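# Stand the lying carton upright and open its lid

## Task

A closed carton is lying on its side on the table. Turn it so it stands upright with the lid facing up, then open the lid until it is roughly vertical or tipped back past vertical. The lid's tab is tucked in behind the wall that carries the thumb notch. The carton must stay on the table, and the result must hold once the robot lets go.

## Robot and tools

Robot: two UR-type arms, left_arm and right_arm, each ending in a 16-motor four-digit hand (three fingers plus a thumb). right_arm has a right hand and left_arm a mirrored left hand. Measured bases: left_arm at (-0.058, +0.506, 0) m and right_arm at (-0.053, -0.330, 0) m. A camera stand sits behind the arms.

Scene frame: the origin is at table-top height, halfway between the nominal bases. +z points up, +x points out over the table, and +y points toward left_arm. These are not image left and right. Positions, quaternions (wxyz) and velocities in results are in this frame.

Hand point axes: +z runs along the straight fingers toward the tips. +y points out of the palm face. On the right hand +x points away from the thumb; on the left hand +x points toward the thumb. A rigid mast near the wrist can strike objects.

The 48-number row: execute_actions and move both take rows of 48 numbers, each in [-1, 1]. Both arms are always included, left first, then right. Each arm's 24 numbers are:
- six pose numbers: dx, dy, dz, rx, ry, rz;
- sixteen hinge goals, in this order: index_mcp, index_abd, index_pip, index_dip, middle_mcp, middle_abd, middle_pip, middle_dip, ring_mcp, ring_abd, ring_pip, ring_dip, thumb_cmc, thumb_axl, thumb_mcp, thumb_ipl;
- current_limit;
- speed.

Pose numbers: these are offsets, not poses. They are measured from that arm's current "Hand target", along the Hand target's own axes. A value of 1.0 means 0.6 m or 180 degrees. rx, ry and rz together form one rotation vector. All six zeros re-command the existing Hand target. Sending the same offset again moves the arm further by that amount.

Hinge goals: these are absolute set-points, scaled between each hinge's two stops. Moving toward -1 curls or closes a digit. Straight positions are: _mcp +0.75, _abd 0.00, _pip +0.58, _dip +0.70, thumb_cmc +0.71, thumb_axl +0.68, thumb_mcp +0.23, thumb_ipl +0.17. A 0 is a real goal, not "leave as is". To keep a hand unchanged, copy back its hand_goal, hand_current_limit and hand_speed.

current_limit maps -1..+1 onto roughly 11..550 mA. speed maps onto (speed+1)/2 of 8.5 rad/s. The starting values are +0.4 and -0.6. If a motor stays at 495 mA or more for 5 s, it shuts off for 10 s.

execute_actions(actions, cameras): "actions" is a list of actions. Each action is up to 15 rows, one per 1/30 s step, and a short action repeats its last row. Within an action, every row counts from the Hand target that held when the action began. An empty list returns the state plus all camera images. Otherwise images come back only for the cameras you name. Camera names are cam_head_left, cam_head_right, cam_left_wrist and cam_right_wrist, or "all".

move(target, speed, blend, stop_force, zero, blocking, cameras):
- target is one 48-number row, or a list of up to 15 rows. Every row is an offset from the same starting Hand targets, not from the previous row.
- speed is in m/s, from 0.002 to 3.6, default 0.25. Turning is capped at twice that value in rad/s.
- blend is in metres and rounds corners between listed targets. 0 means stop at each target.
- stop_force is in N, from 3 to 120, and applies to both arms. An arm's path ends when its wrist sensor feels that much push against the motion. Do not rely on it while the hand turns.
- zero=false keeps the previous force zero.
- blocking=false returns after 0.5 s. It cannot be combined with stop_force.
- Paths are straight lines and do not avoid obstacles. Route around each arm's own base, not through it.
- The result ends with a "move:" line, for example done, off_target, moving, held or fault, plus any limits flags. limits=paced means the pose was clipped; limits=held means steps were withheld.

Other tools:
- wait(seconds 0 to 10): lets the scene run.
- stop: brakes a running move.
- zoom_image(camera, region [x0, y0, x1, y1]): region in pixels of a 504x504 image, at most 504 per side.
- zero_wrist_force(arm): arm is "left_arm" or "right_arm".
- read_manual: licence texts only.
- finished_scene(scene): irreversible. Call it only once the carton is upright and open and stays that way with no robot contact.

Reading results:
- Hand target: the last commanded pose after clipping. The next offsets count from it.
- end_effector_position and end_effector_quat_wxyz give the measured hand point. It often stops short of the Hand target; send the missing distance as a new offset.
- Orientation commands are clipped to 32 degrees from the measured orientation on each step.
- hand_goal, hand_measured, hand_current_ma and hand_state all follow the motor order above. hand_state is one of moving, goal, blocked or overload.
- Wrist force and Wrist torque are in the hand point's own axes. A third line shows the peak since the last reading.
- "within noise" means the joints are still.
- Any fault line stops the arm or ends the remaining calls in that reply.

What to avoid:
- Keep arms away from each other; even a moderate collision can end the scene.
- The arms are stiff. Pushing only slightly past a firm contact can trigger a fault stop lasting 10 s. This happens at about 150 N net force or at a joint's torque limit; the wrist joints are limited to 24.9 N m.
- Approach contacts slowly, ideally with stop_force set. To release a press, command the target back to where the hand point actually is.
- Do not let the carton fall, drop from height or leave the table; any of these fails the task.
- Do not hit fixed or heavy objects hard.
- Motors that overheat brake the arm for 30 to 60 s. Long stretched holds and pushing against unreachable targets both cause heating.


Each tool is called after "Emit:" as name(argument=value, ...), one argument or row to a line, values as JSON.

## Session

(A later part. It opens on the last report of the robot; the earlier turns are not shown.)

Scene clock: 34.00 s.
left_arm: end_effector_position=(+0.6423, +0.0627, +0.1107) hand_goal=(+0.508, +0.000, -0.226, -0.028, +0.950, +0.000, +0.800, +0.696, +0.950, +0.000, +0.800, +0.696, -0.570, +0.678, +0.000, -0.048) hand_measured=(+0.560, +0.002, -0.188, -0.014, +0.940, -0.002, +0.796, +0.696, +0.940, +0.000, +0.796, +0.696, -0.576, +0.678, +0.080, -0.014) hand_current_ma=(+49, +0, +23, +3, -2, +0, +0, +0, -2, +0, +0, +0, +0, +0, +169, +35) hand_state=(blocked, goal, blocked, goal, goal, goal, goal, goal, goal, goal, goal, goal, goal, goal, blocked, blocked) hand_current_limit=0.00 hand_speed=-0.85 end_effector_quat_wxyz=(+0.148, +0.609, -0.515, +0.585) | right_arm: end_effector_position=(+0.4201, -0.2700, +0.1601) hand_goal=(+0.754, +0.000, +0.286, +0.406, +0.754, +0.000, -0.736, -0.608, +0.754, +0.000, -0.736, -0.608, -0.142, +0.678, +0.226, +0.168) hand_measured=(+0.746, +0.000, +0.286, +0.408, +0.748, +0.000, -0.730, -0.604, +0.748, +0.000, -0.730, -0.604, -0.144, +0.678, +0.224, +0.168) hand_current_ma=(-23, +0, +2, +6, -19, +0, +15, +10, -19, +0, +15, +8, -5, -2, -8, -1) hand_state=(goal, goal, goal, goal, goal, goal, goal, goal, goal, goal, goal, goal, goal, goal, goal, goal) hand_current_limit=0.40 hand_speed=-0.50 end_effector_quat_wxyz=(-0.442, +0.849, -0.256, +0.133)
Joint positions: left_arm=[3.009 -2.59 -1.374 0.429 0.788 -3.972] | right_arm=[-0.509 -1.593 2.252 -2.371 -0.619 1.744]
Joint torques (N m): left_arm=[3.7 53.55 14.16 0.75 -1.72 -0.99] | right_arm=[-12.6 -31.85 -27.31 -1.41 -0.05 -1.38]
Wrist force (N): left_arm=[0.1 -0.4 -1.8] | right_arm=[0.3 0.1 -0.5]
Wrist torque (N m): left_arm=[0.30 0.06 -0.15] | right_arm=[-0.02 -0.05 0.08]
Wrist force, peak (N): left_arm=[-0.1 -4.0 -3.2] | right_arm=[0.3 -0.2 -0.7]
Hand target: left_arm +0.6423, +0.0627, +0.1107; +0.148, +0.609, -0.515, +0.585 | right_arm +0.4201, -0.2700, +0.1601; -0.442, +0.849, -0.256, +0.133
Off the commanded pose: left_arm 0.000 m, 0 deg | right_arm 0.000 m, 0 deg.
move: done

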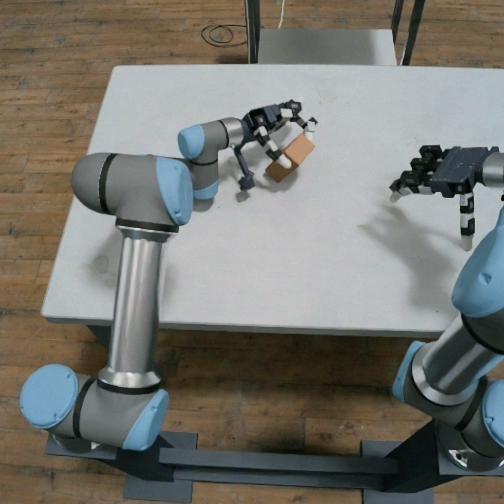

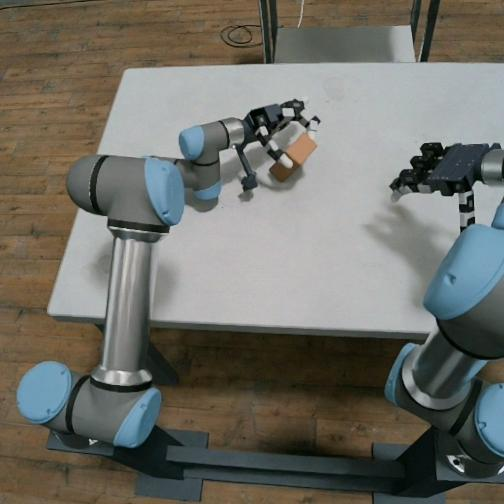

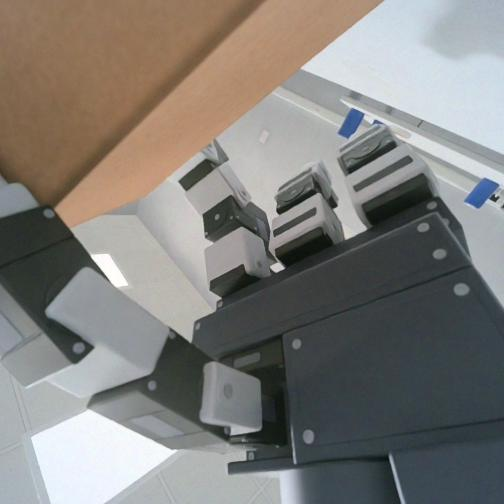

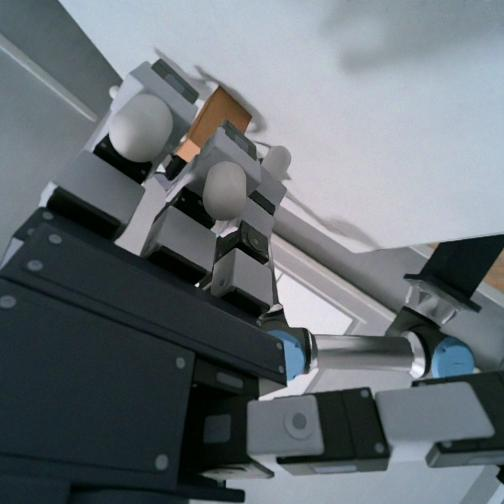

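Emit:
move(
  target=[
    [-0.0150,-0.0012,0.0003,0,0,0,0.507,0,-0.226,-0.029,0.95,0,0.8,0.696,0.95,0,0.8,0.696,-0.571,0.678,0.0,-0.0486,0.0,-0.85,0.0045,-0.0553,0.1376,0.0463,-0.0027,-0.0019,0.753,0,0.285,0.406,0.753,0,-0.737,-0.609,0.753,0,-0.737,-0.609,-0.143,0.678,0.226,0.168,0.4,-0.5],
    [-0.0305,-0.0315,-0.0140,0,0,0,0.507,0,-0.226,-0.029,0.95,0,0.8,0.696,0.95,0,0.8,0.696,-0.571,0.678,0.0,-0.0486,0.0,-0.85,0.0090,-0.1107,0.2751,0.0926,-0.0055,-0.0038,0.753,0,0.285,0.406,0.753,0,-0.737,-0.609,0.753,0,-0.737,-0.609,-0.143,0.678,0.226,0.168,0.4,-0.5],
    [-0.0547,-0.0625,-0.0282,0,0,0,0.507,0,-0.226,-0.029,0.95,0,0.8,0.696,0.95,0,0.8,0.696,-0.571,0.678,0.0,-0.0486,0.0,-0.85,0.0135,-0.1660,0.4127,0.1389,-0.0082,-0.0057,0.753,0,0.285,0.406,0.753,0,-0.737,-0.609,0.753,0,-0.737,-0.609,-0.143,0.678,0.226,0.168,0.4,-0.5],
  ],
  speed=0.2,
  blend=[0.008,0.008,0],
  cameras=["cam_right_wrist","cam_head_left","cam_head_right"],
)

Scene clock: 38.17 s.
left_arm: end_effector_position=(+0.6699, +0.1069, +0.1027) hand_goal=(+0.508, +0.000, -0.226, -0.028, +0.950, +0.000, +0.800, +0.696, +0.950, +0.000, +0.800, +0.696, -0.570, +0.678, +0.000, -0.048) hand_measured=(+0.560, +0.000, -0.188, -0.014, +0.940, -0.002, +0.796, +0.696, +0.940, +0.000, +0.796, +0.696, -0.568, +0.680, +0.080, -0.014) hand_current_ma=(+50, +0, +23, +3, -2, +0, +0, +0, -2, +0, +0, +0, +0, +0, +168, +35) hand_state=(blocked, goal, blocked, goal, goal, goal, goal, goal, goal, goal, goal, goal, goal, goal, blocked, blocked) hand_current_limit=0.00 hand_speed=-0.85 end_effector_quat_wxyz=(+0.148, +0.609, -0.515, +0.585) | right_arm: end_effector_position=(+0.5706, -0.0580, +0.0996) hand_goal=(+0.754, +0.000, +0.286, +0.406, +0.754, +0.000, -0.736, -0.608, +0.754, +0.000, -0.736, -0.608, -0.142, +0.678, +0.226, +0.168) hand_measured=(+0.746, +0.000, +0.286, +0.408, +0.748, +0.000, -0.732, -0.604, +0.748, +0.000, -0.732, -0.604, -0.144, +0.678, +0.224, +0.168) hand_current_ma=(-26, +0, +1, +6, -19, +0, +10, +10, -19, +0, +10, +8, -7, -2, -8, -1) hand_state=(goal, goal, goal, goal, goal, goal, goal, goal, goal, goal, goal, goal, goal, goal, goal, goal) hand_current_limit=0.40 hand_speed=-0.50 end_effector_quat_wxyz=(-0.617, +0.737, -0.208, +0.179)
Joint positions: left_arm=[3.078 -2.622 -1.326 0.383 0.724 -3.932] | right_arm=[-0.123 -0.818 1.875 -3.818 -0.488 2.794]
Joint torques (N m): left_arm=[-5.75 65.28 8.01 4.06 1.17 -1.05] | right_arm=[-3.58 -32.41 -20.72 -3.28 3.36 1.85]
Wrist force (N): left_arm=[0.1 -0.5 -1.9] | right_arm=[0.6 0.2 -0.9]
Wrist torque (N m): left_arm=[0.27 0.05 -0.14] | right_arm=[-0.04 -0.07 0.14]
Wrist force, peak (N): left_arm=[1.2 -1.0 -1.7] | right_arm=[0.2 0.2 -1.9]
Hand target: left_arm +0.6699, +0.1068, +0.1028; +0.148, +0.609, -0.515, +0.585 | right_arm +0.5707, -0.0579, +0.0995; -0.617, +0.737, -0.208, +0.179
Off the commanded pose: left_arm 0.000 m, 0 deg | right_arm 0.000 m, 0 deg.
move: done
Images, in order (width x height): cam_head_left 504x504, cam_head_right 504x504, cam_right_wrist 504x504.

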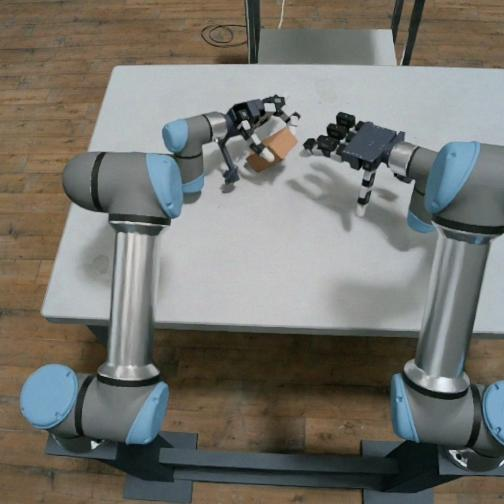

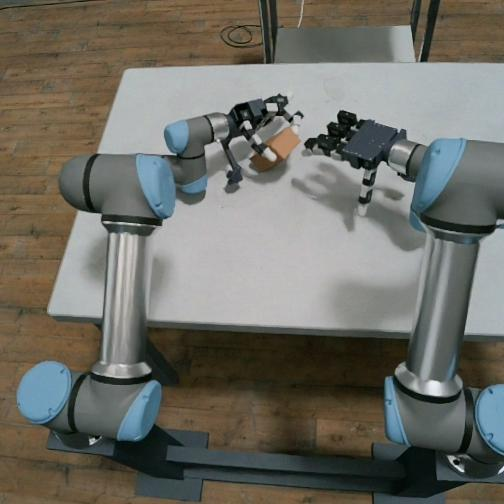

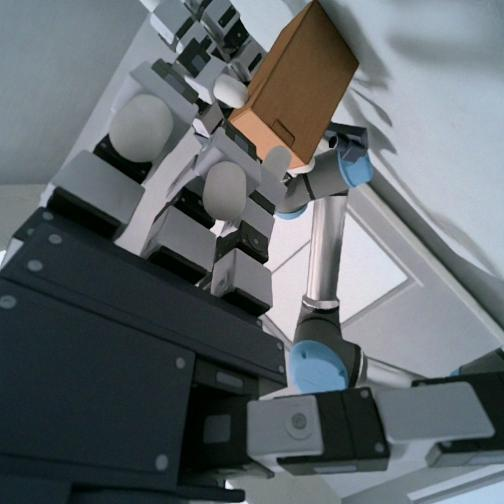

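Emit:
zoom_image(
  camera="cam_right_wrist",
  region=[210, 0, 370, 190],
)

Emit:
zoom_image(
  camera="cam_head_left",
  region=[215, 90, 305, 190],
)

Scaled by 2.653 from the camera's 504x504 image, which has a finer 720x720 frame.

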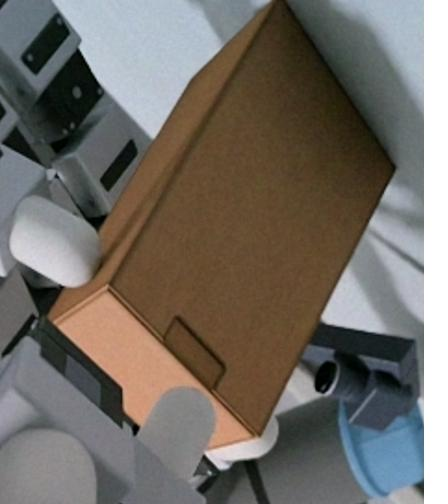

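Scaled by 5.040 from the camera's 504x504 image, which has a finer 720x720 frame.

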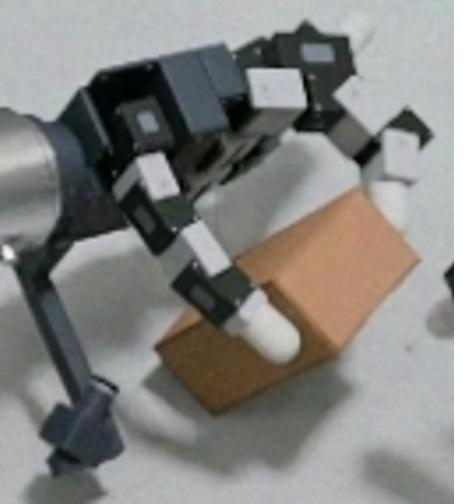

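Emit:
move(
  target=[0,0,0,0,0,0,0.507,0,-0.226,-0.029,0.95,0,0.8,0.696,0.95,0,0.8,0.696,-0.571,0.678,0.0,-0.0486,0.0,-0.85,-0.0115,0.0617,0.0483,0,0,0,0.753,0,0.4307,0.5507,0.753,0,-0.737,-0.609,0.753,0,-0.737,-0.609,-0.143,0.678,0.226,0.168,0.4,-0.5],
  speed=0.15,
  cameras=["cam_right_wrist","cam_head_left"],
)

Emit:
zoom_image(
  camera="cam_right_wrist",
  region=[210, 0, 370, 190],
)

Scene clock: 43.53 s.
left_arm: end_effector_position=(+0.6699, +0.1068, +0.1028) hand_goal=(+0.508, +0.000, -0.226, -0.028, +0.950, +0.000, +0.800, +0.696, +0.950, +0.000, +0.800, +0.696, -0.570, +0.678, +0.000, -0.048) hand_measured=(+0.560, +0.000, -0.188, -0.014, +0.940, -0.002, +0.796, +0.696, +0.940, +0.000, +0.796, +0.696, -0.570, +0.680, +0.080, -0.014) hand_current_ma=(+50, +0, +23, +3, -2, +0, +0, +0, -2, +0, +0, +0, +0, +0, +168, +35) hand_state=(blocked, goal, blocked, goal, goal, goal, goal, goal, goal, goal, goal, goal, goal, goal, blocked, blocked) hand_current_limit=0.00 hand_speed=-0.85 end_effector_quat_wxyz=(+0.148, +0.609, -0.515, +0.585) | right_arm: end_effector_position=(+0.5767, -0.0356, +0.0580) hand_goal=(+0.754, +0.000, +0.430, +0.550, +0.754, +0.000, -0.736, -0.608, +0.754, +0.000, -0.736, -0.608, -0.142, +0.678, +0.226, +0.168) hand_measured=(+0.744, +0.000, +0.422, +0.546, +0.748, +0.000, -0.732, -0.604, +0.748, +0.000, -0.732, -0.604, -0.144, +0.678, +0.224, +0.168) hand_current_ma=(-29, +0, -21, -8, -19, +0, +9, +10, -19, +0, +9, +8, -7, -2, -8, -1) hand_state=(goal, goal, goal, goal, goal, goal, goal, goal, goal, goal, goal, goal, goal, goal, goal, goal) hand_current_limit=0.40 hand_speed=-0.50 end_effector_quat_wxyz=(-0.617, +0.737, -0.208, +0.179)
Joint positions: left_arm=[3.078 -2.622 -1.326 0.383 0.724 -3.932] | right_arm=[-0.08 -0.711 1.822 -3.9 -0.528 2.826]
Joint torques (N m): left_arm=[-6.09 65.13 8.87 3.94 0.86 -1.13] | right_arm=[-13.04 -50.22 -5.86 -1.77 3.23 -1.47]
Wrist force (N): left_arm=[0.1 -0.5 -1.8] | right_arm=[0.5 0.0 -0.9]
Wrist torque (N m): left_arm=[0.28 0.06 -0.14] | right_arm=[-0.06 -0.06 0.10]
Wrist force, peak (N): left_arm=[0.1 -0.3 -2.2] | right_arm=[0.9 -1.0 -1.9]
Hand target: left_arm +0.6699, +0.1068, +0.1028; +0.148, +0.609, -0.515, +0.585 | right_arm +0.5767, -0.0357, +0.0580; -0.617, +0.737, -0.208, +0.179
Off the commanded pose: left_arm 0.000 m, 0 deg | right_arm 0.000 m, 0 deg.
move: done
Images, in order (width x height): cam_head_left 504x504, cam_right_wrist 504x504.

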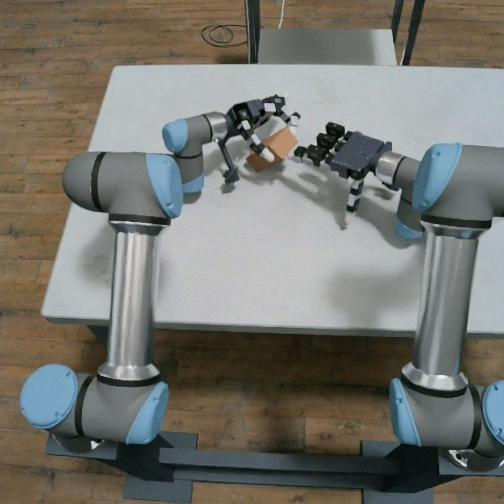

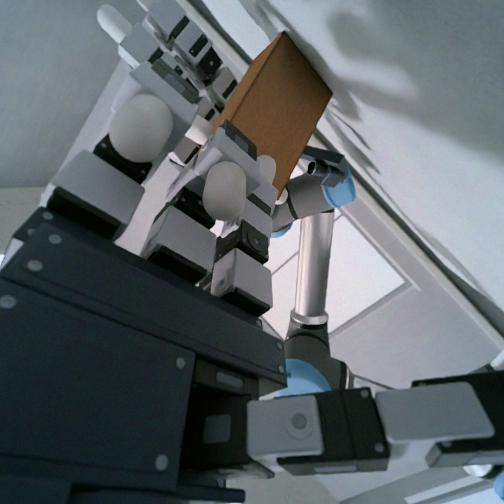

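Scaled by 2.653 from the camera's 504x504 image, which has a finer 720x720 frame.

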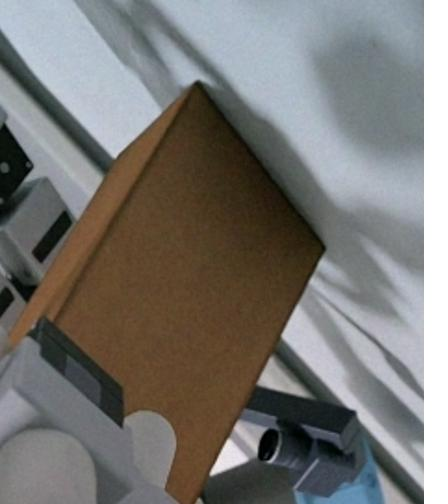

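Emit:
move(
  target=[0,0,0,0,0,0,0.507,0,-0.226,-0.029,0.95,0,0.8,0.696,0.95,0,0.8,0.696,-0.571,0.678,0.0,-0.0486,0.0,-0.85,0,-0.0241,0.0227,0,0,0,0.753,0,0.4307,0.5507,0.753,0,-0.737,-0.609,0.753,0,-0.737,-0.609,-0.143,0.678,0.226,0.168,0.4,-0.5],
  speed=0.03,
  stop_force=3,
  cameras=["cam_right_wrist","cam_head_left"],
)

Emit:
zoom_image(
  camera="cam_head_left",
  region=[225, 90, 335, 190],
)

Scene clock: 45.67 s.
left_arm: end_effector_position=(+0.6699, +0.1068, +0.1028) hand_goal=(+0.508, +0.000, -0.226, -0.028, +0.950, +0.000, +0.800, +0.696, +0.950, +0.000, +0.800, +0.696, -0.570, +0.678, +0.000, -0.048) hand_measured=(+0.560, +0.000, -0.188, -0.016, +0.940, -0.002, +0.796, +0.696, +0.940, +0.000, +0.796, +0.696, -0.590, +0.674, +0.080, -0.014) hand_current_ma=(+50, +0, +23, +3, -2, +0, +0, +0, -2, +0, +0, +0, -7, +0, +162, +35) hand_state=(blocked, goal, blocked, goal, goal, goal, goal, goal, goal, goal, goal, goal, goal, goal, blocked, blocked) hand_current_limit=0.00 hand_speed=-0.85 end_effector_quat_wxyz=(+0.148, +0.609, -0.515, +0.585) | right_arm: end_effector_position=(+0.5818, -0.0274, +0.0652) hand_goal=(+0.754, +0.000, +0.430, +0.550, +0.754, +0.000, -0.736, -0.608, +0.754, +0.000, -0.736, -0.608, -0.142, +0.678, +0.226, +0.168) hand_measured=(+0.694, -0.002, +0.402, +0.536, +0.748, +0.000, -0.732, -0.604, +0.748, +0.000, -0.732, -0.604, -0.144, +0.678, +0.224, +0.168) hand_current_ma=(-250, -4, -101, -45, -19, +0, +9, +10, -19, +0, +9, +8, -7, -2, -8, -1) hand_state=(blocked, goal, blocked, goal, goal, goal, goal, goal, goal, goal, goal, goal, goal, goal, goal, goal) hand_current_limit=0.40 hand_speed=-0.50 end_effector_quat_wxyz=(-0.617, +0.737, -0.208, +0.179)
Joint positions: left_arm=[3.078 -2.622 -1.326 0.383 0.724 -3.932] | right_arm=[-0.064 -0.717 1.802 -3.882 -0.543 2.837]
Joint torques (N m): left_arm=[-6.48 61.9 8.93 4.01 0.46 -1.11] | right_arm=[-13.47 -32.11 -21.81 -0.45 0.59 1.05]
Wrist force (N): left_arm=[-0.5 -1.4 -2.4] | right_arm=[0.9 0.6 -1.8]
Wrist torque (N m): left_arm=[0.26 0.07 -0.10] | right_arm=[-0.07 -0.10 0.16]
Wrist force, peak (N): left_arm=[-0.6 -3.4 -3.3] | right_arm=[0.6 2.3 -3.5]
Hand target: left_arm +0.6699, +0.1068, +0.1028; +0.148, +0.609, -0.515, +0.585 | right_arm +0.5818, -0.0274, +0.0652; -0.617, +0.737, -0.208, +0.179 (not the last commanded pose)
Off the commanded pose: left_arm 0.000 m, 0 deg | right_arm 0.008 m, 0 deg.
move: contact (right_arm)
Images, in order (width x height): cam_head_left 504x504, cam_right_wrist 504x504.

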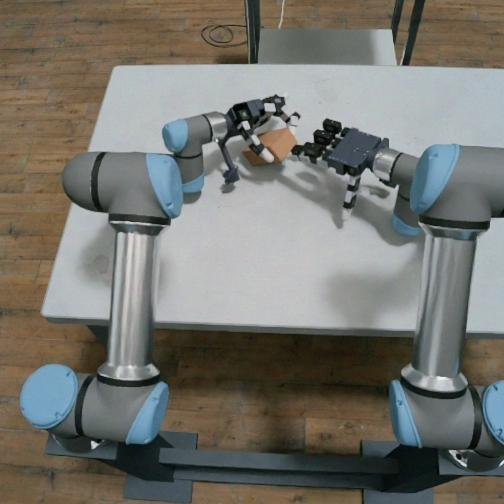

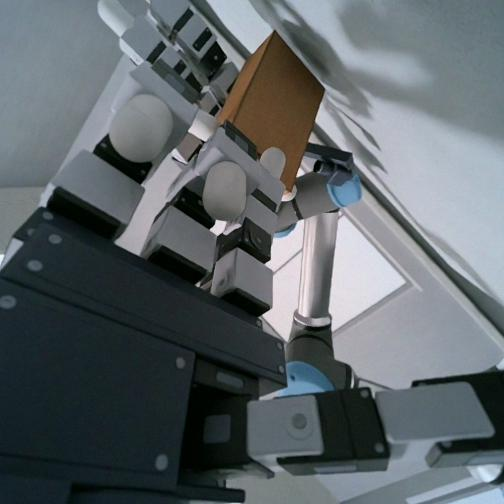

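Scaled by 4.582 from the camera's 504x504 image, which has a finer 720x720 frame.

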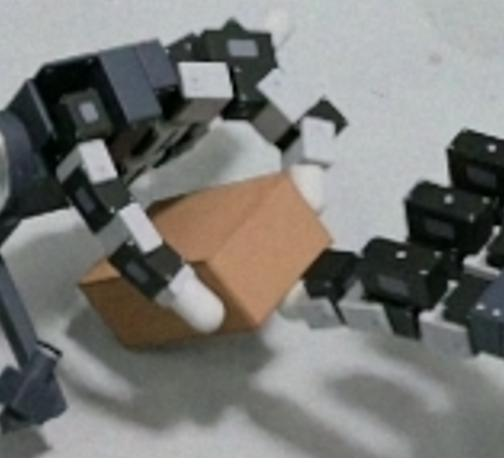

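Emit:
zoom_image(
  camera="cam_right_wrist",
  region=[190, 10, 350, 210],
)

Scaled by 2.520 from the camera's 504x504 image, which has a finer 720x720 frame.

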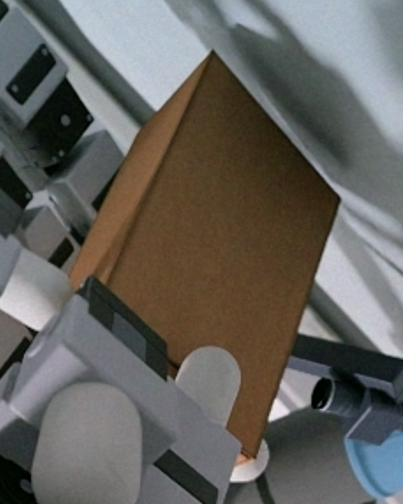

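Emit:
move(
  target=[
    [0,0,0,0,0,0,0.507,0,-0.226,-0.029,0.95,0,0.8,0.696,0.95,0,0.8,0.696,-0.571,0.678,0.0,-0.0486,0.0,-0.85,0.0003,-0.0399,-0.0036,0,0,0,0.753,0,0.4307,0.5507,0.753,0,-0.737,-0.609,0.753,0,-0.737,-0.609,-0.143,0.678,0.226,0.168,0.4,-0.5],
    [0,0,0,0,0,0,0.507,0,-0.226,-0.029,0.95,0,0.8,0.696,0.95,0,0.8,0.696,-0.571,0.678,0.0,-0.0486,0.0,-0.85,0.0005,-0.0739,-0.0028,0,0,0,0.753,0,0.4307,0.5507,0.753,0,-0.737,-0.609,0.753,0,-0.737,-0.609,-0.143,0.678,0.226,0.168,0.4,-0.5],
  ],
  speed=0.05,
  blend=[0.005,0],
  cameras=["cam_right_wrist","cam_head_left"],
)

Emit:
zoom_image(
  camera="cam_head_left",
  region=[225, 90, 335, 190],
)

Emit:
zoom_image(
  camera="cam_right_wrist",
  region=[190, 10, 350, 210],
)

Scene clock: 47.87 s.
left_arm: end_effector_position=(+0.6699, +0.1068, +0.1028) hand_goal=(+0.508, +0.000, -0.226, -0.028, +0.950, +0.000, +0.800, +0.696, +0.950, +0.000, +0.800, +0.696, -0.570, +0.678, +0.000, -0.048) hand_measured=(+0.564, +0.000, -0.188, -0.018, +0.940, -0.002, +0.796, +0.696, +0.940, +0.000, +0.796, +0.696, -0.566, +0.680, +0.078, -0.014) hand_current_ma=(+55, +0, +23, +2, -2, +0, +0, +0, -2, +0, +0, +0, +0, +0, +161, +35) hand_state=(blocked, goal, blocked, goal, goal, goal, goal, goal, goal, goal, goal, goal, goal, goal, blocked, blocked) hand_current_limit=0.00 hand_speed=-0.85 end_effector_quat_wxyz=(+0.148, +0.609, -0.515, +0.585) | right_arm: end_effector_position=(+0.5850, -0.0222, +0.1094) hand_goal=(+0.754, +0.000, +0.430, +0.550, +0.754, +0.000, -0.736, -0.608, +0.754, +0.000, -0.736, -0.608, -0.142, +0.678, +0.226, +0.168) hand_measured=(+0.524, +0.000, +0.384, +0.528, +0.748, +0.000, -0.732, -0.604, +0.748, +0.000, -0.732, -0.604, -0.144, +0.678, +0.224, +0.168) hand_current_ma=(-383, +0, -173, -74, -19, +0, +9, +10, -19, +0, +9, +8, -7, -2, -8, -1) hand_state=(blocked, goal, blocked, blocked, goal, goal, goal, goal, goal, goal, goal, goal, goal, goal, goal, goal) hand_current_limit=0.40 hand_speed=-0.50 end_effector_quat_wxyz=(-0.617, +0.737, -0.208, +0.179) end_effector_velocity=(+0.000, -0.001, -0.001) end_effector_angular_velocity=(+0.000, -0.002, -0.002)
Joint positions: left_arm=[3.078 -2.622 -1.326 0.383 0.724 -3.932] | right_arm=[-0.054 -0.803 1.799 -3.799 -0.552 2.844]
Joint velocities: left_arm=[within noise] | right_arm=[-0.001 0.003 0 -0.005 -0.001 0]
Joint torques (N m): left_arm=[-6.5 59.2 9.77 3.8 -0.62 -1.27] | right_arm=[0.79 -32.1 -10.19 -3.7 0.73 -0.9]
Wrist force (N): left_arm=[1.1 -4.5 -3.4] | right_arm=[0.6 2.6 -3.5]
Wrist torque (N m): left_arm=[0.10 0.09 -0.23] | right_arm=[-0.12 -0.13 0.02]
Wrist force, peak (N): left_arm=[1.3 -4.7 -3.8] | right_arm=[0.5 3.5 -3.4]
Hand target: left_arm +0.6699, +0.1068, +0.1028; +0.148, +0.609, -0.515, +0.585 | right_arm +0.5850, -0.0223, +0.1092; -0.617, +0.737, -0.208, +0.179
Off the commanded pose: left_arm 0.000 m, 0 deg | right_arm 0.000 m, 0 deg.
move: done
Images, in order (width x height): cam_head_left 504x504, cam_right_wrist 504x504.

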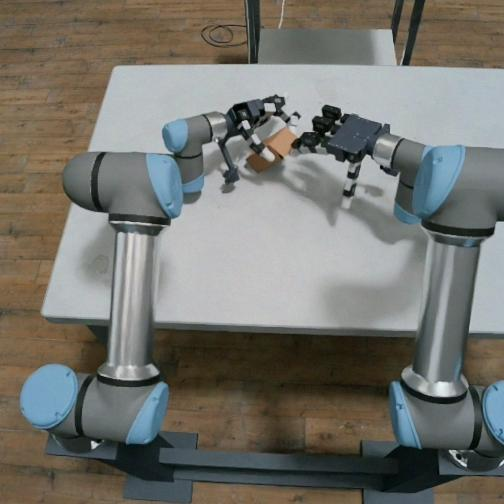

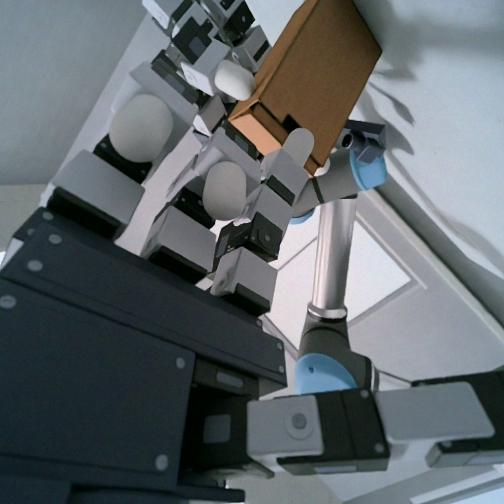

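Scaled by 4.582 from the camera's 504x504 image, which has a finer 720x720 frame.

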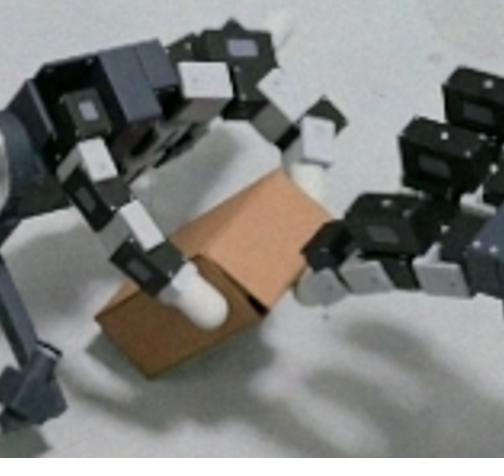

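Scaled by 2.520 from the camera's 504x504 image, which has a finer 720x720 frame.

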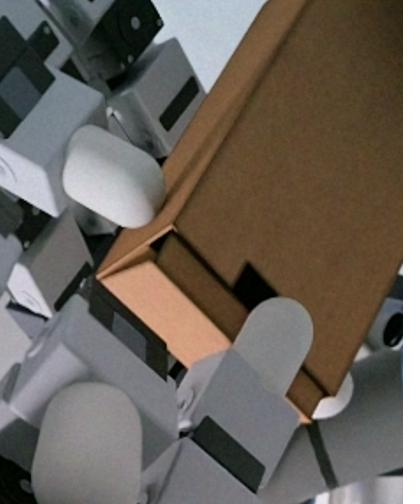

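Emit:
move(
  target=[0,0,0,0,0,0,0.507,0,-0.226,-0.029,0.95,0,0.8,0.696,0.95,0,0.8,0.696,-0.571,0.678,0.0,-0.0486,0.0,-0.85,0.0004,-0.0434,-0.0414,0,0,0,0.753,0,0.4307,0.5507,0.753,0,-0.737,-0.609,0.753,0,-0.737,-0.609,-0.143,0.678,0.226,0.168,0.4,-0.5],
  speed=0.06,
  cameras=["cam_right_wrist","cam_head_left"],
)

Emit:
zoom_image(
  camera="cam_right_wrist",
  region=[190, 10, 350, 210],
)

Emit:
zoom_image(
  camera="cam_head_left",
  region=[225, 90, 335, 190],
)

Scene clock: 49.80 s.
left_arm: end_effector_position=(+0.6699, +0.1068, +0.1028) hand_goal=(+0.508, +0.000, -0.226, -0.028, +0.950, +0.000, +0.800, +0.696, +0.950, +0.000, +0.800, +0.696, -0.570, +0.678, +0.000, -0.048) hand_measured=(+0.564, +0.000, -0.188, -0.016, +0.940, -0.002, +0.796, +0.696, +0.940, +0.000, +0.796, +0.696, -0.574, +0.680, +0.078, -0.014) hand_current_ma=(+55, +0, +23, +3, -2, +0, +0, +0, -2, +0, +0, +0, +0, +0, +161, +35) hand_state=(blocked, goal, blocked, goal, goal, goal, goal, goal, goal, goal, goal, goal, goal, goal, blocked, blocked) hand_current_limit=0.00 hand_speed=-0.85 end_effector_quat_wxyz=(+0.148, +0.609, -0.515, +0.585) | right_arm: end_effector_position=(+0.5745, -0.0394, +0.1392) hand_goal=(+0.754, +0.000, +0.430, +0.550, +0.754, +0.000, -0.736, -0.608, +0.754, +0.000, -0.736, -0.608, -0.142, +0.678, +0.226, +0.168) hand_measured=(+0.728, +0.000, +0.422, +0.546, +0.748, +0.000, -0.732, -0.604, +0.748, +0.000, -0.732, -0.604, -0.144, +0.678, +0.224, +0.168) hand_current_ma=(-93, +0, -23, -9, -19, +0, +9, +10, -19, +0, +9, +8, -7, -2, -8, -1) hand_state=(moving, goal, goal, goal, goal, goal, goal, goal, goal, goal, goal, goal, goal, goal, goal, goal) hand_current_limit=0.40 hand_speed=-0.50 end_effector_quat_wxyz=(-0.617, +0.737, -0.208, +0.179) end_effector_velocity=(+0.002, +0.001, -0.001) end_effector_angular_velocity=(-0.001, -0.004, -0.004)
Joint positions: left_arm=[3.078 -2.622 -1.326 0.383 0.724 -3.932] | right_arm=[-0.087 -0.886 1.849 -3.748 -0.521 2.821]
Joint velocities: left_arm=[within noise] | right_arm=[0.002 0.003 -0.004 -0.005 -0.006 0.002]
Joint torques (N m): left_arm=[-6.53 54.66 8.77 3.84 -1.16 -0.91] | right_arm=[14.38 -28.37 -22.3 -3.38 -1.48 1.47]
Wrist force (N): left_arm=[-0.2 -0.9 -1.8] | right_arm=[0.6 0.2 -1.1]
Wrist torque (N m): left_arm=[0.26 0.06 -0.13] | right_arm=[-0.01 -0.10 0.14]
Wrist force, peak (N): left_arm=[1.3 -4.3 -3.5] | right_arm=[0.7 2.5 -3.5]
Hand target: left_arm +0.6699, +0.1068, +0.1028; +0.148, +0.609, -0.515, +0.585 | right_arm +0.5745, -0.0392, +0.1391; -0.617, +0.737, -0.208, +0.179
Off the commanded pose: left_arm 0.000 m, 0 deg | right_arm 0.000 m, 0 deg.
move: done
Images, in order (width x height): cam_head_left 504x504, cam_right_wrist 504x504.

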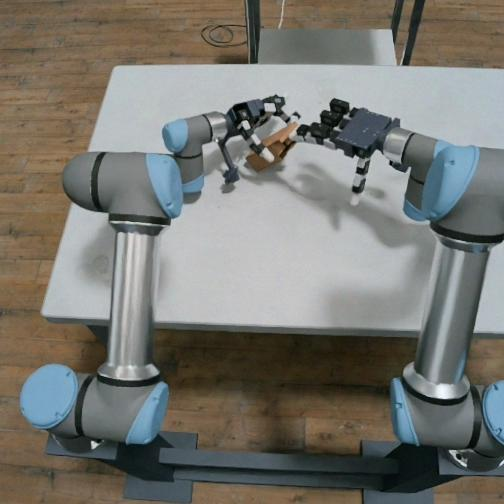

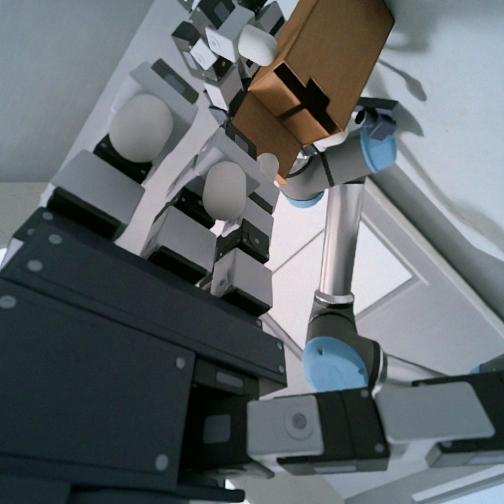

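Scaled by 2.520 from the camera's 504x504 image, which has a finer 720x720 frame.

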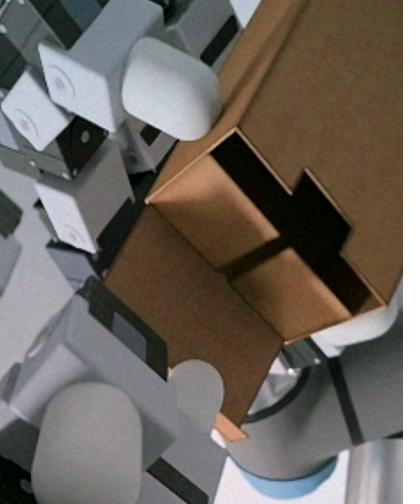

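Scaled by 4.582 from the camera's 504x504 image, which has a finer 720x720 frame.

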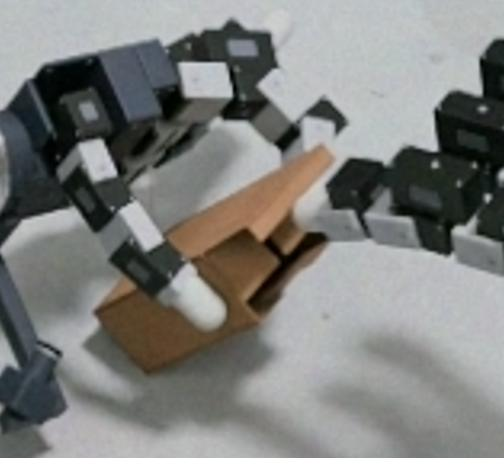

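Emit:
move(
  target=[0,0,0,0,0,0,0.507,0,-0.226,-0.029,0.95,0,0.8,0.696,0.95,0,0.8,0.696,-0.571,0.678,0.0,-0.0486,0.0,-0.85,0,0.1085,0.0682,0,0,0,0.753,0,0.2117,0.3333,0.753,0,-0.737,-0.609,0.753,0,-0.737,-0.609,-0.143,0.678,0.226,0.168,0.4,-0.3],
  speed=0.12,
)

Emit:
move(
  target=[0,0,0,0,0,0,0.507,0,-0.226,-0.029,0.95,0,0.8,0.696,0.95,0,0.8,0.696,-0.571,0.678,0.0,-0.0486,0.0,-0.85,0,-0.021,0.0212,0,0,0,0.753,0,0.2117,0.3333,0.753,0,-0.737,-0.609,0.753,0,-0.737,-0.609,-0.143,0.678,0.226,0.168,0.4,-0.3],
  speed=0.03,
  stop_force=3,
  cameras=["cam_right_wrist","cam_head_left"],
)

Emit:
zoom_image(
  camera="cam_head_left",
  region=[225, 90, 335, 190],
)

Emit:
zoom_image(
  camera="cam_right_wrist",
  region=[190, 10, 350, 210],
)

Scene clock: 58.27 s.
left_arm: end_effector_position=(+0.6699, +0.1068, +0.1028) hand_goal=(+0.508, +0.000, -0.226, -0.028, +0.950, +0.000, +0.800, +0.696, +0.950, +0.000, +0.800, +0.696, -0.570, +0.678, +0.000, -0.048) hand_measured=(+0.564, +0.000, -0.188, -0.016, +0.940, -0.002, +0.796, +0.696, +0.940, +0.000, +0.796, +0.696, -0.580, +0.678, +0.078, -0.014) hand_current_ma=(+55, +0, +23, +3, -2, +0, +0, +0, -2, +0, +0, +0, -2, +0, +159, +35) hand_state=(blocked, goal, blocked, goal, goal, goal, goal, goal, goal, goal, goal, goal, goal, goal, blocked, blocked) hand_current_limit=0.00 hand_speed=-0.85 end_effector_quat_wxyz=(+0.148, +0.609, -0.515, +0.585) | right_arm: end_effector_position=(+0.5902, -0.0148, +0.0679) hand_goal=(+0.754, +0.000, +0.212, +0.334, +0.754, +0.000, -0.736, -0.608, +0.754, +0.000, -0.736, -0.608, -0.142, +0.678, +0.226, +0.168) hand_measured=(+0.732, +0.000, +0.212, +0.336, +0.748, +0.000, -0.732, -0.604, +0.748, +0.000, -0.732, -0.604, -0.144, +0.678, +0.224, +0.168) hand_current_ma=(-80, +0, +1, +6, -19, +0, +9, +10, -19, +0, +9, +8, -7, -2, -8, -1) hand_state=(blocked, goal, goal, goal, goal, goal, goal, goal, goal, goal, goal, goal, goal, goal, goal, goal) hand_current_limit=0.40 hand_speed=-0.30 end_effector_quat_wxyz=(-0.617, +0.737, -0.208, +0.179)
Joint positions: left_arm=[3.078 -2.622 -1.326 0.383 0.724 -3.932] | right_arm=[-0.04 -0.708 1.764 -3.866 -0.565 2.852]
Joint torques (N m): left_arm=[-5.46 47.54 9.96 3.78 -1.81 -0.55] | right_arm=[-12.54 -47.6 -7.81 -1.95 3.09 -1.39]
Wrist force (N): left_arm=[-0.3 -0.4 -1.6] | right_arm=[0.4 -0.1 -0.6]
Wrist torque (N m): left_arm=[0.29 0.08 -0.12] | right_arm=[-0.10 -0.05 0.07]
Wrist force, peak (N): left_arm=[0.0 -0.8 -2.1] | right_arm=[0.6 -1.4 -1.9]
Hand target: left_arm +0.6699, +0.1068, +0.1028; +0.148, +0.609, -0.515, +0.585 | right_arm +0.5902, -0.0149, +0.0679; -0.617, +0.737, -0.208, +0.179
Off the commanded pose: left_arm 0.000 m, 0 deg | right_arm 0.000 m, 0 deg.
move: done

Scene clock: 59.70 s.
left_arm: end_effector_position=(+0.6699, +0.1068, +0.1028) hand_goal=(+0.508, +0.000, -0.226, -0.028, +0.950, +0.000, +0.800, +0.696, +0.950, +0.000, +0.800, +0.696, -0.570, +0.678, +0.000, -0.048) hand_measured=(+0.564, +0.000, -0.188, -0.016, +0.940, -0.002, +0.796, +0.696, +0.940, +0.000, +0.796, +0.696, -0.592, +0.674, +0.078, -0.014) hand_current_ma=(+55, +0, +23, +3, -2, +0, +0, +0, -2, +0, +0, +0, -8, +0, +154, +35) hand_state=(blocked, goal, blocked, goal, goal, goal, goal, goal, goal, goal, goal, goal, blocked, goal, blocked, blocked) hand_current_limit=0.00 hand_speed=-0.85 end_effector_quat_wxyz=(+0.148, +0.609, -0.515, +0.585) | right_arm: end_effector_position=(+0.5929, -0.0105, +0.0715) hand_goal=(+0.754, +0.000, +0.212, +0.334, +0.754, +0.000, -0.736, -0.608, +0.754, +0.000, -0.736, -0.608, -0.142, +0.678, +0.226, +0.168) hand_measured=(+0.708, +0.002, +0.194, +0.330, +0.748, +0.000, -0.732, -0.604, +0.748, +0.000, -0.732, -0.604, -0.144, +0.678, +0.224, +0.168) hand_current_ma=(-182, +6, -59, -13, -19, +0, +9, +10, -19, +0, +9, +8, -8, -2, -8, -1) hand_state=(blocked, goal, goal, goal, goal, goal, goal, goal, goal, goal, goal, goal, goal, goal, goal, goal) hand_current_limit=0.40 hand_speed=-0.30 end_effector_quat_wxyz=(-0.617, +0.737, -0.208, +0.179)
Joint positions: left_arm=[3.078 -2.622 -1.326 0.383 0.724 -3.932] | right_arm=[-0.032 -0.71 1.752 -3.856 -0.573 2.857]
Joint torques (N m): left_arm=[-5.92 48.37 10.44 3.83 -1.93 -0.13] | right_arm=[-13.33 -33.28 -22.27 -0.59 0.31 0.37]
Wrist force (N): left_arm=[-0.2 -1.2 -2.0] | right_arm=[0.5 0.2 -1.5]
Wrist torque (N m): left_arm=[0.25 0.09 -0.13] | right_arm=[-0.09 -0.07 0.11]
Wrist force, peak (N): left_arm=[-1.3 -3.8 -3.5] | right_arm=[0.7 1.5 -4.0]
Hand target: left_arm +0.6699, +0.1068, +0.1028; +0.148, +0.609, -0.515, +0.585 | right_arm +0.5929, -0.0105, +0.0715; -0.617, +0.737, -0.208, +0.179 (not the last commanded pose)
Off the commanded pose: left_arm 0.000 m, 0 deg | right_arm 0.012 m, 0 deg.
move: contact (right_arm)
Images, in order (width x height): cam_head_left 504x504, cam_right_wrist 504x504.

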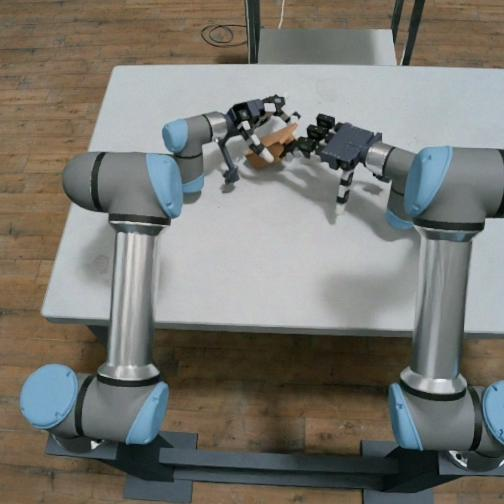

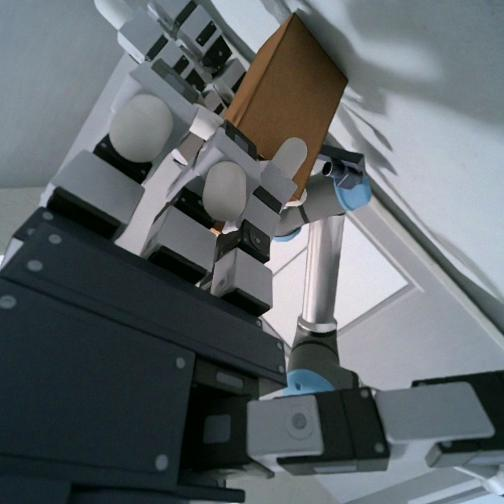

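Scaled by 4.582 from the camera's 504x504 image, which has a finer 720x720 frame.

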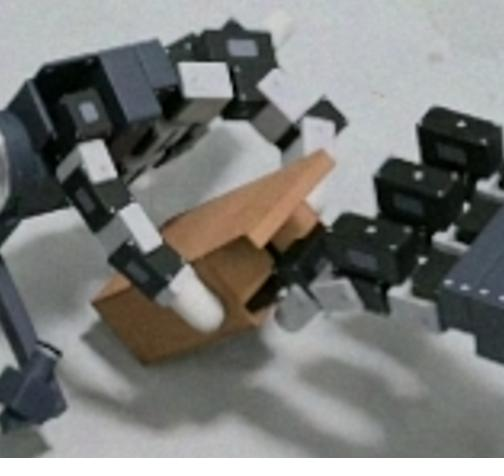

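Scaled by 2.520 from the camera's 504x504 image, which has a finer 720x720 frame.

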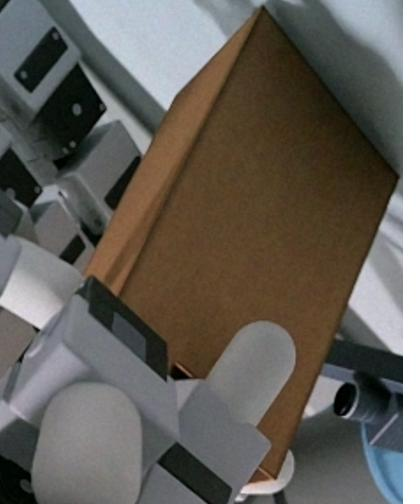

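Emit:
move(
  target=[
    [-0.0058,0.0028,0.0018,0,0,0,0.507,0,-0.226,-0.029,0.95,0,0.8,0.696,0.95,0,0.8,0.696,-0.571,0.678,0.0,-0.0486,0.0,-0.85,0,0,0,0,0,0,0.753,0,0.2117,0.3333,0.753,0,-0.737,-0.609,0.753,0,-0.737,-0.609,-0.143,0.678,0.226,0.168,0.4,-0.3],
    [-0.0058,0.0028,0.0018,0,0,0,0.685,0,-0.0803,0.0435,0.95,0,0.8,0.696,0.95,0,0.8,0.696,-0.571,0.678,0.2247,0.0595,0.0,-0.8,0,0,0,0,0,0,0.753,0,0.2117,0.3333,0.753,0,-0.737,-0.609,0.753,0,-0.737,-0.609,-0.143,0.678,0.226,0.168,0.4,-0.3],
    [0.0128,-0.0078,-0.0048,0.0097,-0.0755,0.1483,0.685,0,-0.0803,0.0435,0.95,0,0.8,0.696,0.95,0,0.8,0.696,-0.571,0.678,0.2247,0.0595,0.0,-0.8,0,0,0,0,0,0,0.753,0,0.2117,0.3333,0.753,0,-0.737,-0.609,0.753,0,-0.737,-0.609,-0.143,0.678,0.226,0.168,0.4,-0.3],
  ],
  speed=[0.05,0.1,0.3],
  cameras=["cam_right_wrist","cam_head_left","cam_left_wrist"],
)

Emit:
zoom_image(
  camera="cam_head_left",
  region=[225, 90, 335, 190],
)

Emit:
zoom_image(
  camera="cam_right_wrist",
  region=[190, 0, 370, 220],
)

Scene clock: 63.80 s.
left_arm: end_effector_position=(+0.6703, +0.1075, +0.1122) hand_goal=(+0.686, +0.000, -0.080, +0.044, +0.950, +0.000, +0.800, +0.696, +0.950, +0.000, +0.800, +0.696, -0.570, +0.678, +0.224, +0.060) hand_measured=(+0.676, +0.000, -0.082, +0.042, +0.940, -0.002, +0.796, +0.696, +0.940, +0.000, +0.796, +0.696, -0.576, +0.678, +0.220, +0.058) hand_current_ma=(-2, +0, +0, +0, -2, +0, +0, +0, -2, +0, +0, +0, -1, +0, +0, +0) hand_state=(goal, goal, goal, goal, goal, goal, goal, goal, goal, goal, goal, goal, goal, goal, goal, goal) hand_current_limit=0.00 hand_speed=-0.80 end_effector_quat_wxyz=(+0.061, -0.540, +0.646, -0.535) | right_arm: end_effector_position=(+0.5929, -0.0105, +0.0715) hand_goal=(+0.754, +0.000, +0.212, +0.334, +0.754, +0.000, -0.736, -0.608, +0.754, +0.000, -0.736, -0.608, -0.142, +0.678, +0.226, +0.168) hand_measured=(+0.728, +0.002, +0.204, +0.330, +0.748, +0.000, -0.732, -0.604, +0.748, +0.000, -0.732, -0.604, -0.144, +0.678, +0.224, +0.168) hand_current_ma=(-95, +2, -21, -8, -19, +0, +9, +10, -19, +0, +9, +8, -8, -2, -8, -1) hand_state=(blocked, goal, goal, goal, goal, goal, goal, goal, goal, goal, goal, goal, goal, goal, goal, goal) hand_current_limit=0.40 hand_speed=-0.30 end_effector_quat_wxyz=(-0.617, +0.737, -0.208, +0.179)
Joint positions: left_arm=[2.998 -2.439 -1.435 0.216 1.013 -3.432] | right_arm=[-0.032 -0.71 1.752 -3.856 -0.573 2.857]
Joint torques (N m): left_arm=[4.25 50.65 25.46 4.63 0.75 1.25] | right_arm=[-6.54 -42.04 -19.04 -2.84 -0.02 1.33]
Wrist force (N): left_arm=[-0.1 -0.6 -1.2] | right_arm=[0.3 0.3 -1.1]
Wrist torque (N m): left_arm=[0.18 0.09 -0.02] | right_arm=[-0.02 -0.03 0.13]
Wrist force, peak (N): left_arm=[1.1 -3.3 -3.1] | right_arm=[0.6 2.5 -2.7]
Hand target: left_arm +0.6704, +0.1076, +0.1122; +0.061, -0.540, +0.646, -0.535 | right_arm +0.5929, -0.0105, +0.0715; -0.617, +0.737, -0.208, +0.179
Off the commanded pose: left_arm 0.000 m, 0 deg | right_arm 0.000 m, 0 deg.
move: done
Images, in order (width x height): cam_head_left 504x504, cam_left_wrist 504x504, cam_right_wrist 504x504.

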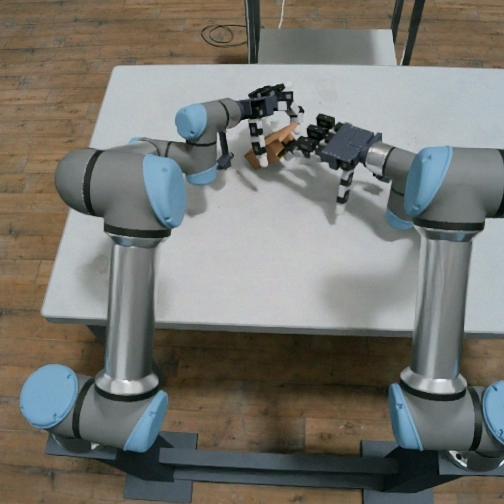

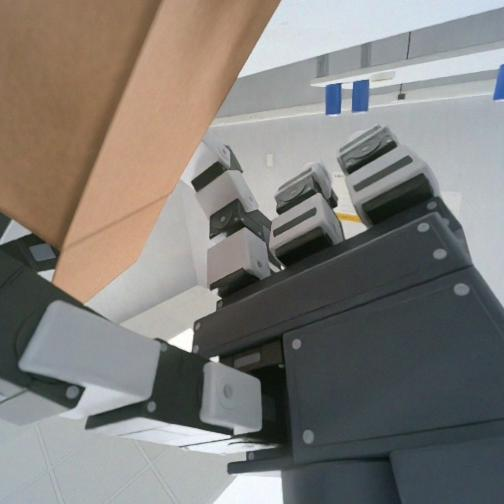

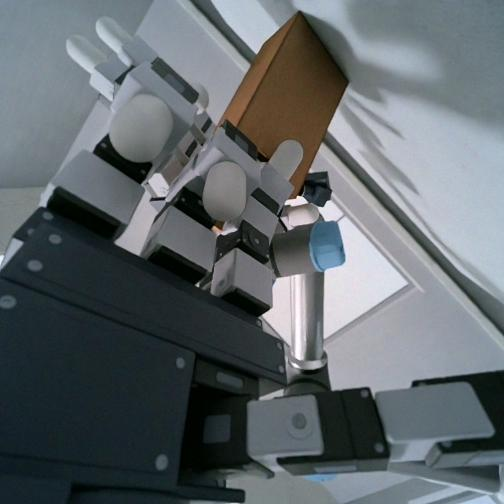

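Scaled by 4.582 from the camera's 504x504 image, which has a finer 720x720 frame.

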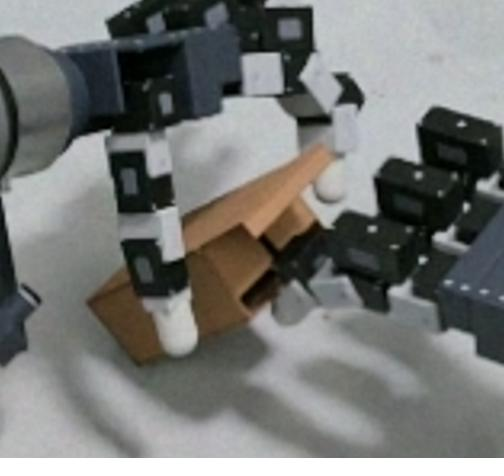

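Scaled by 2.291 from the camera's 504x504 image, which has a finer 720x720 frame.

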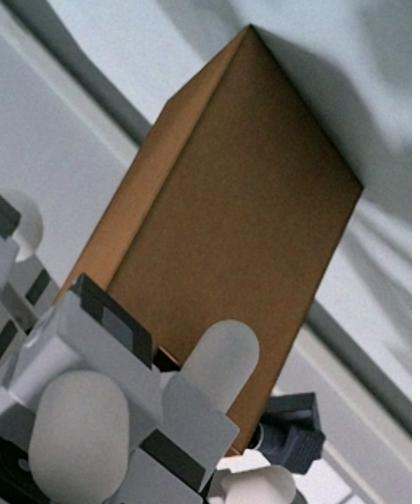

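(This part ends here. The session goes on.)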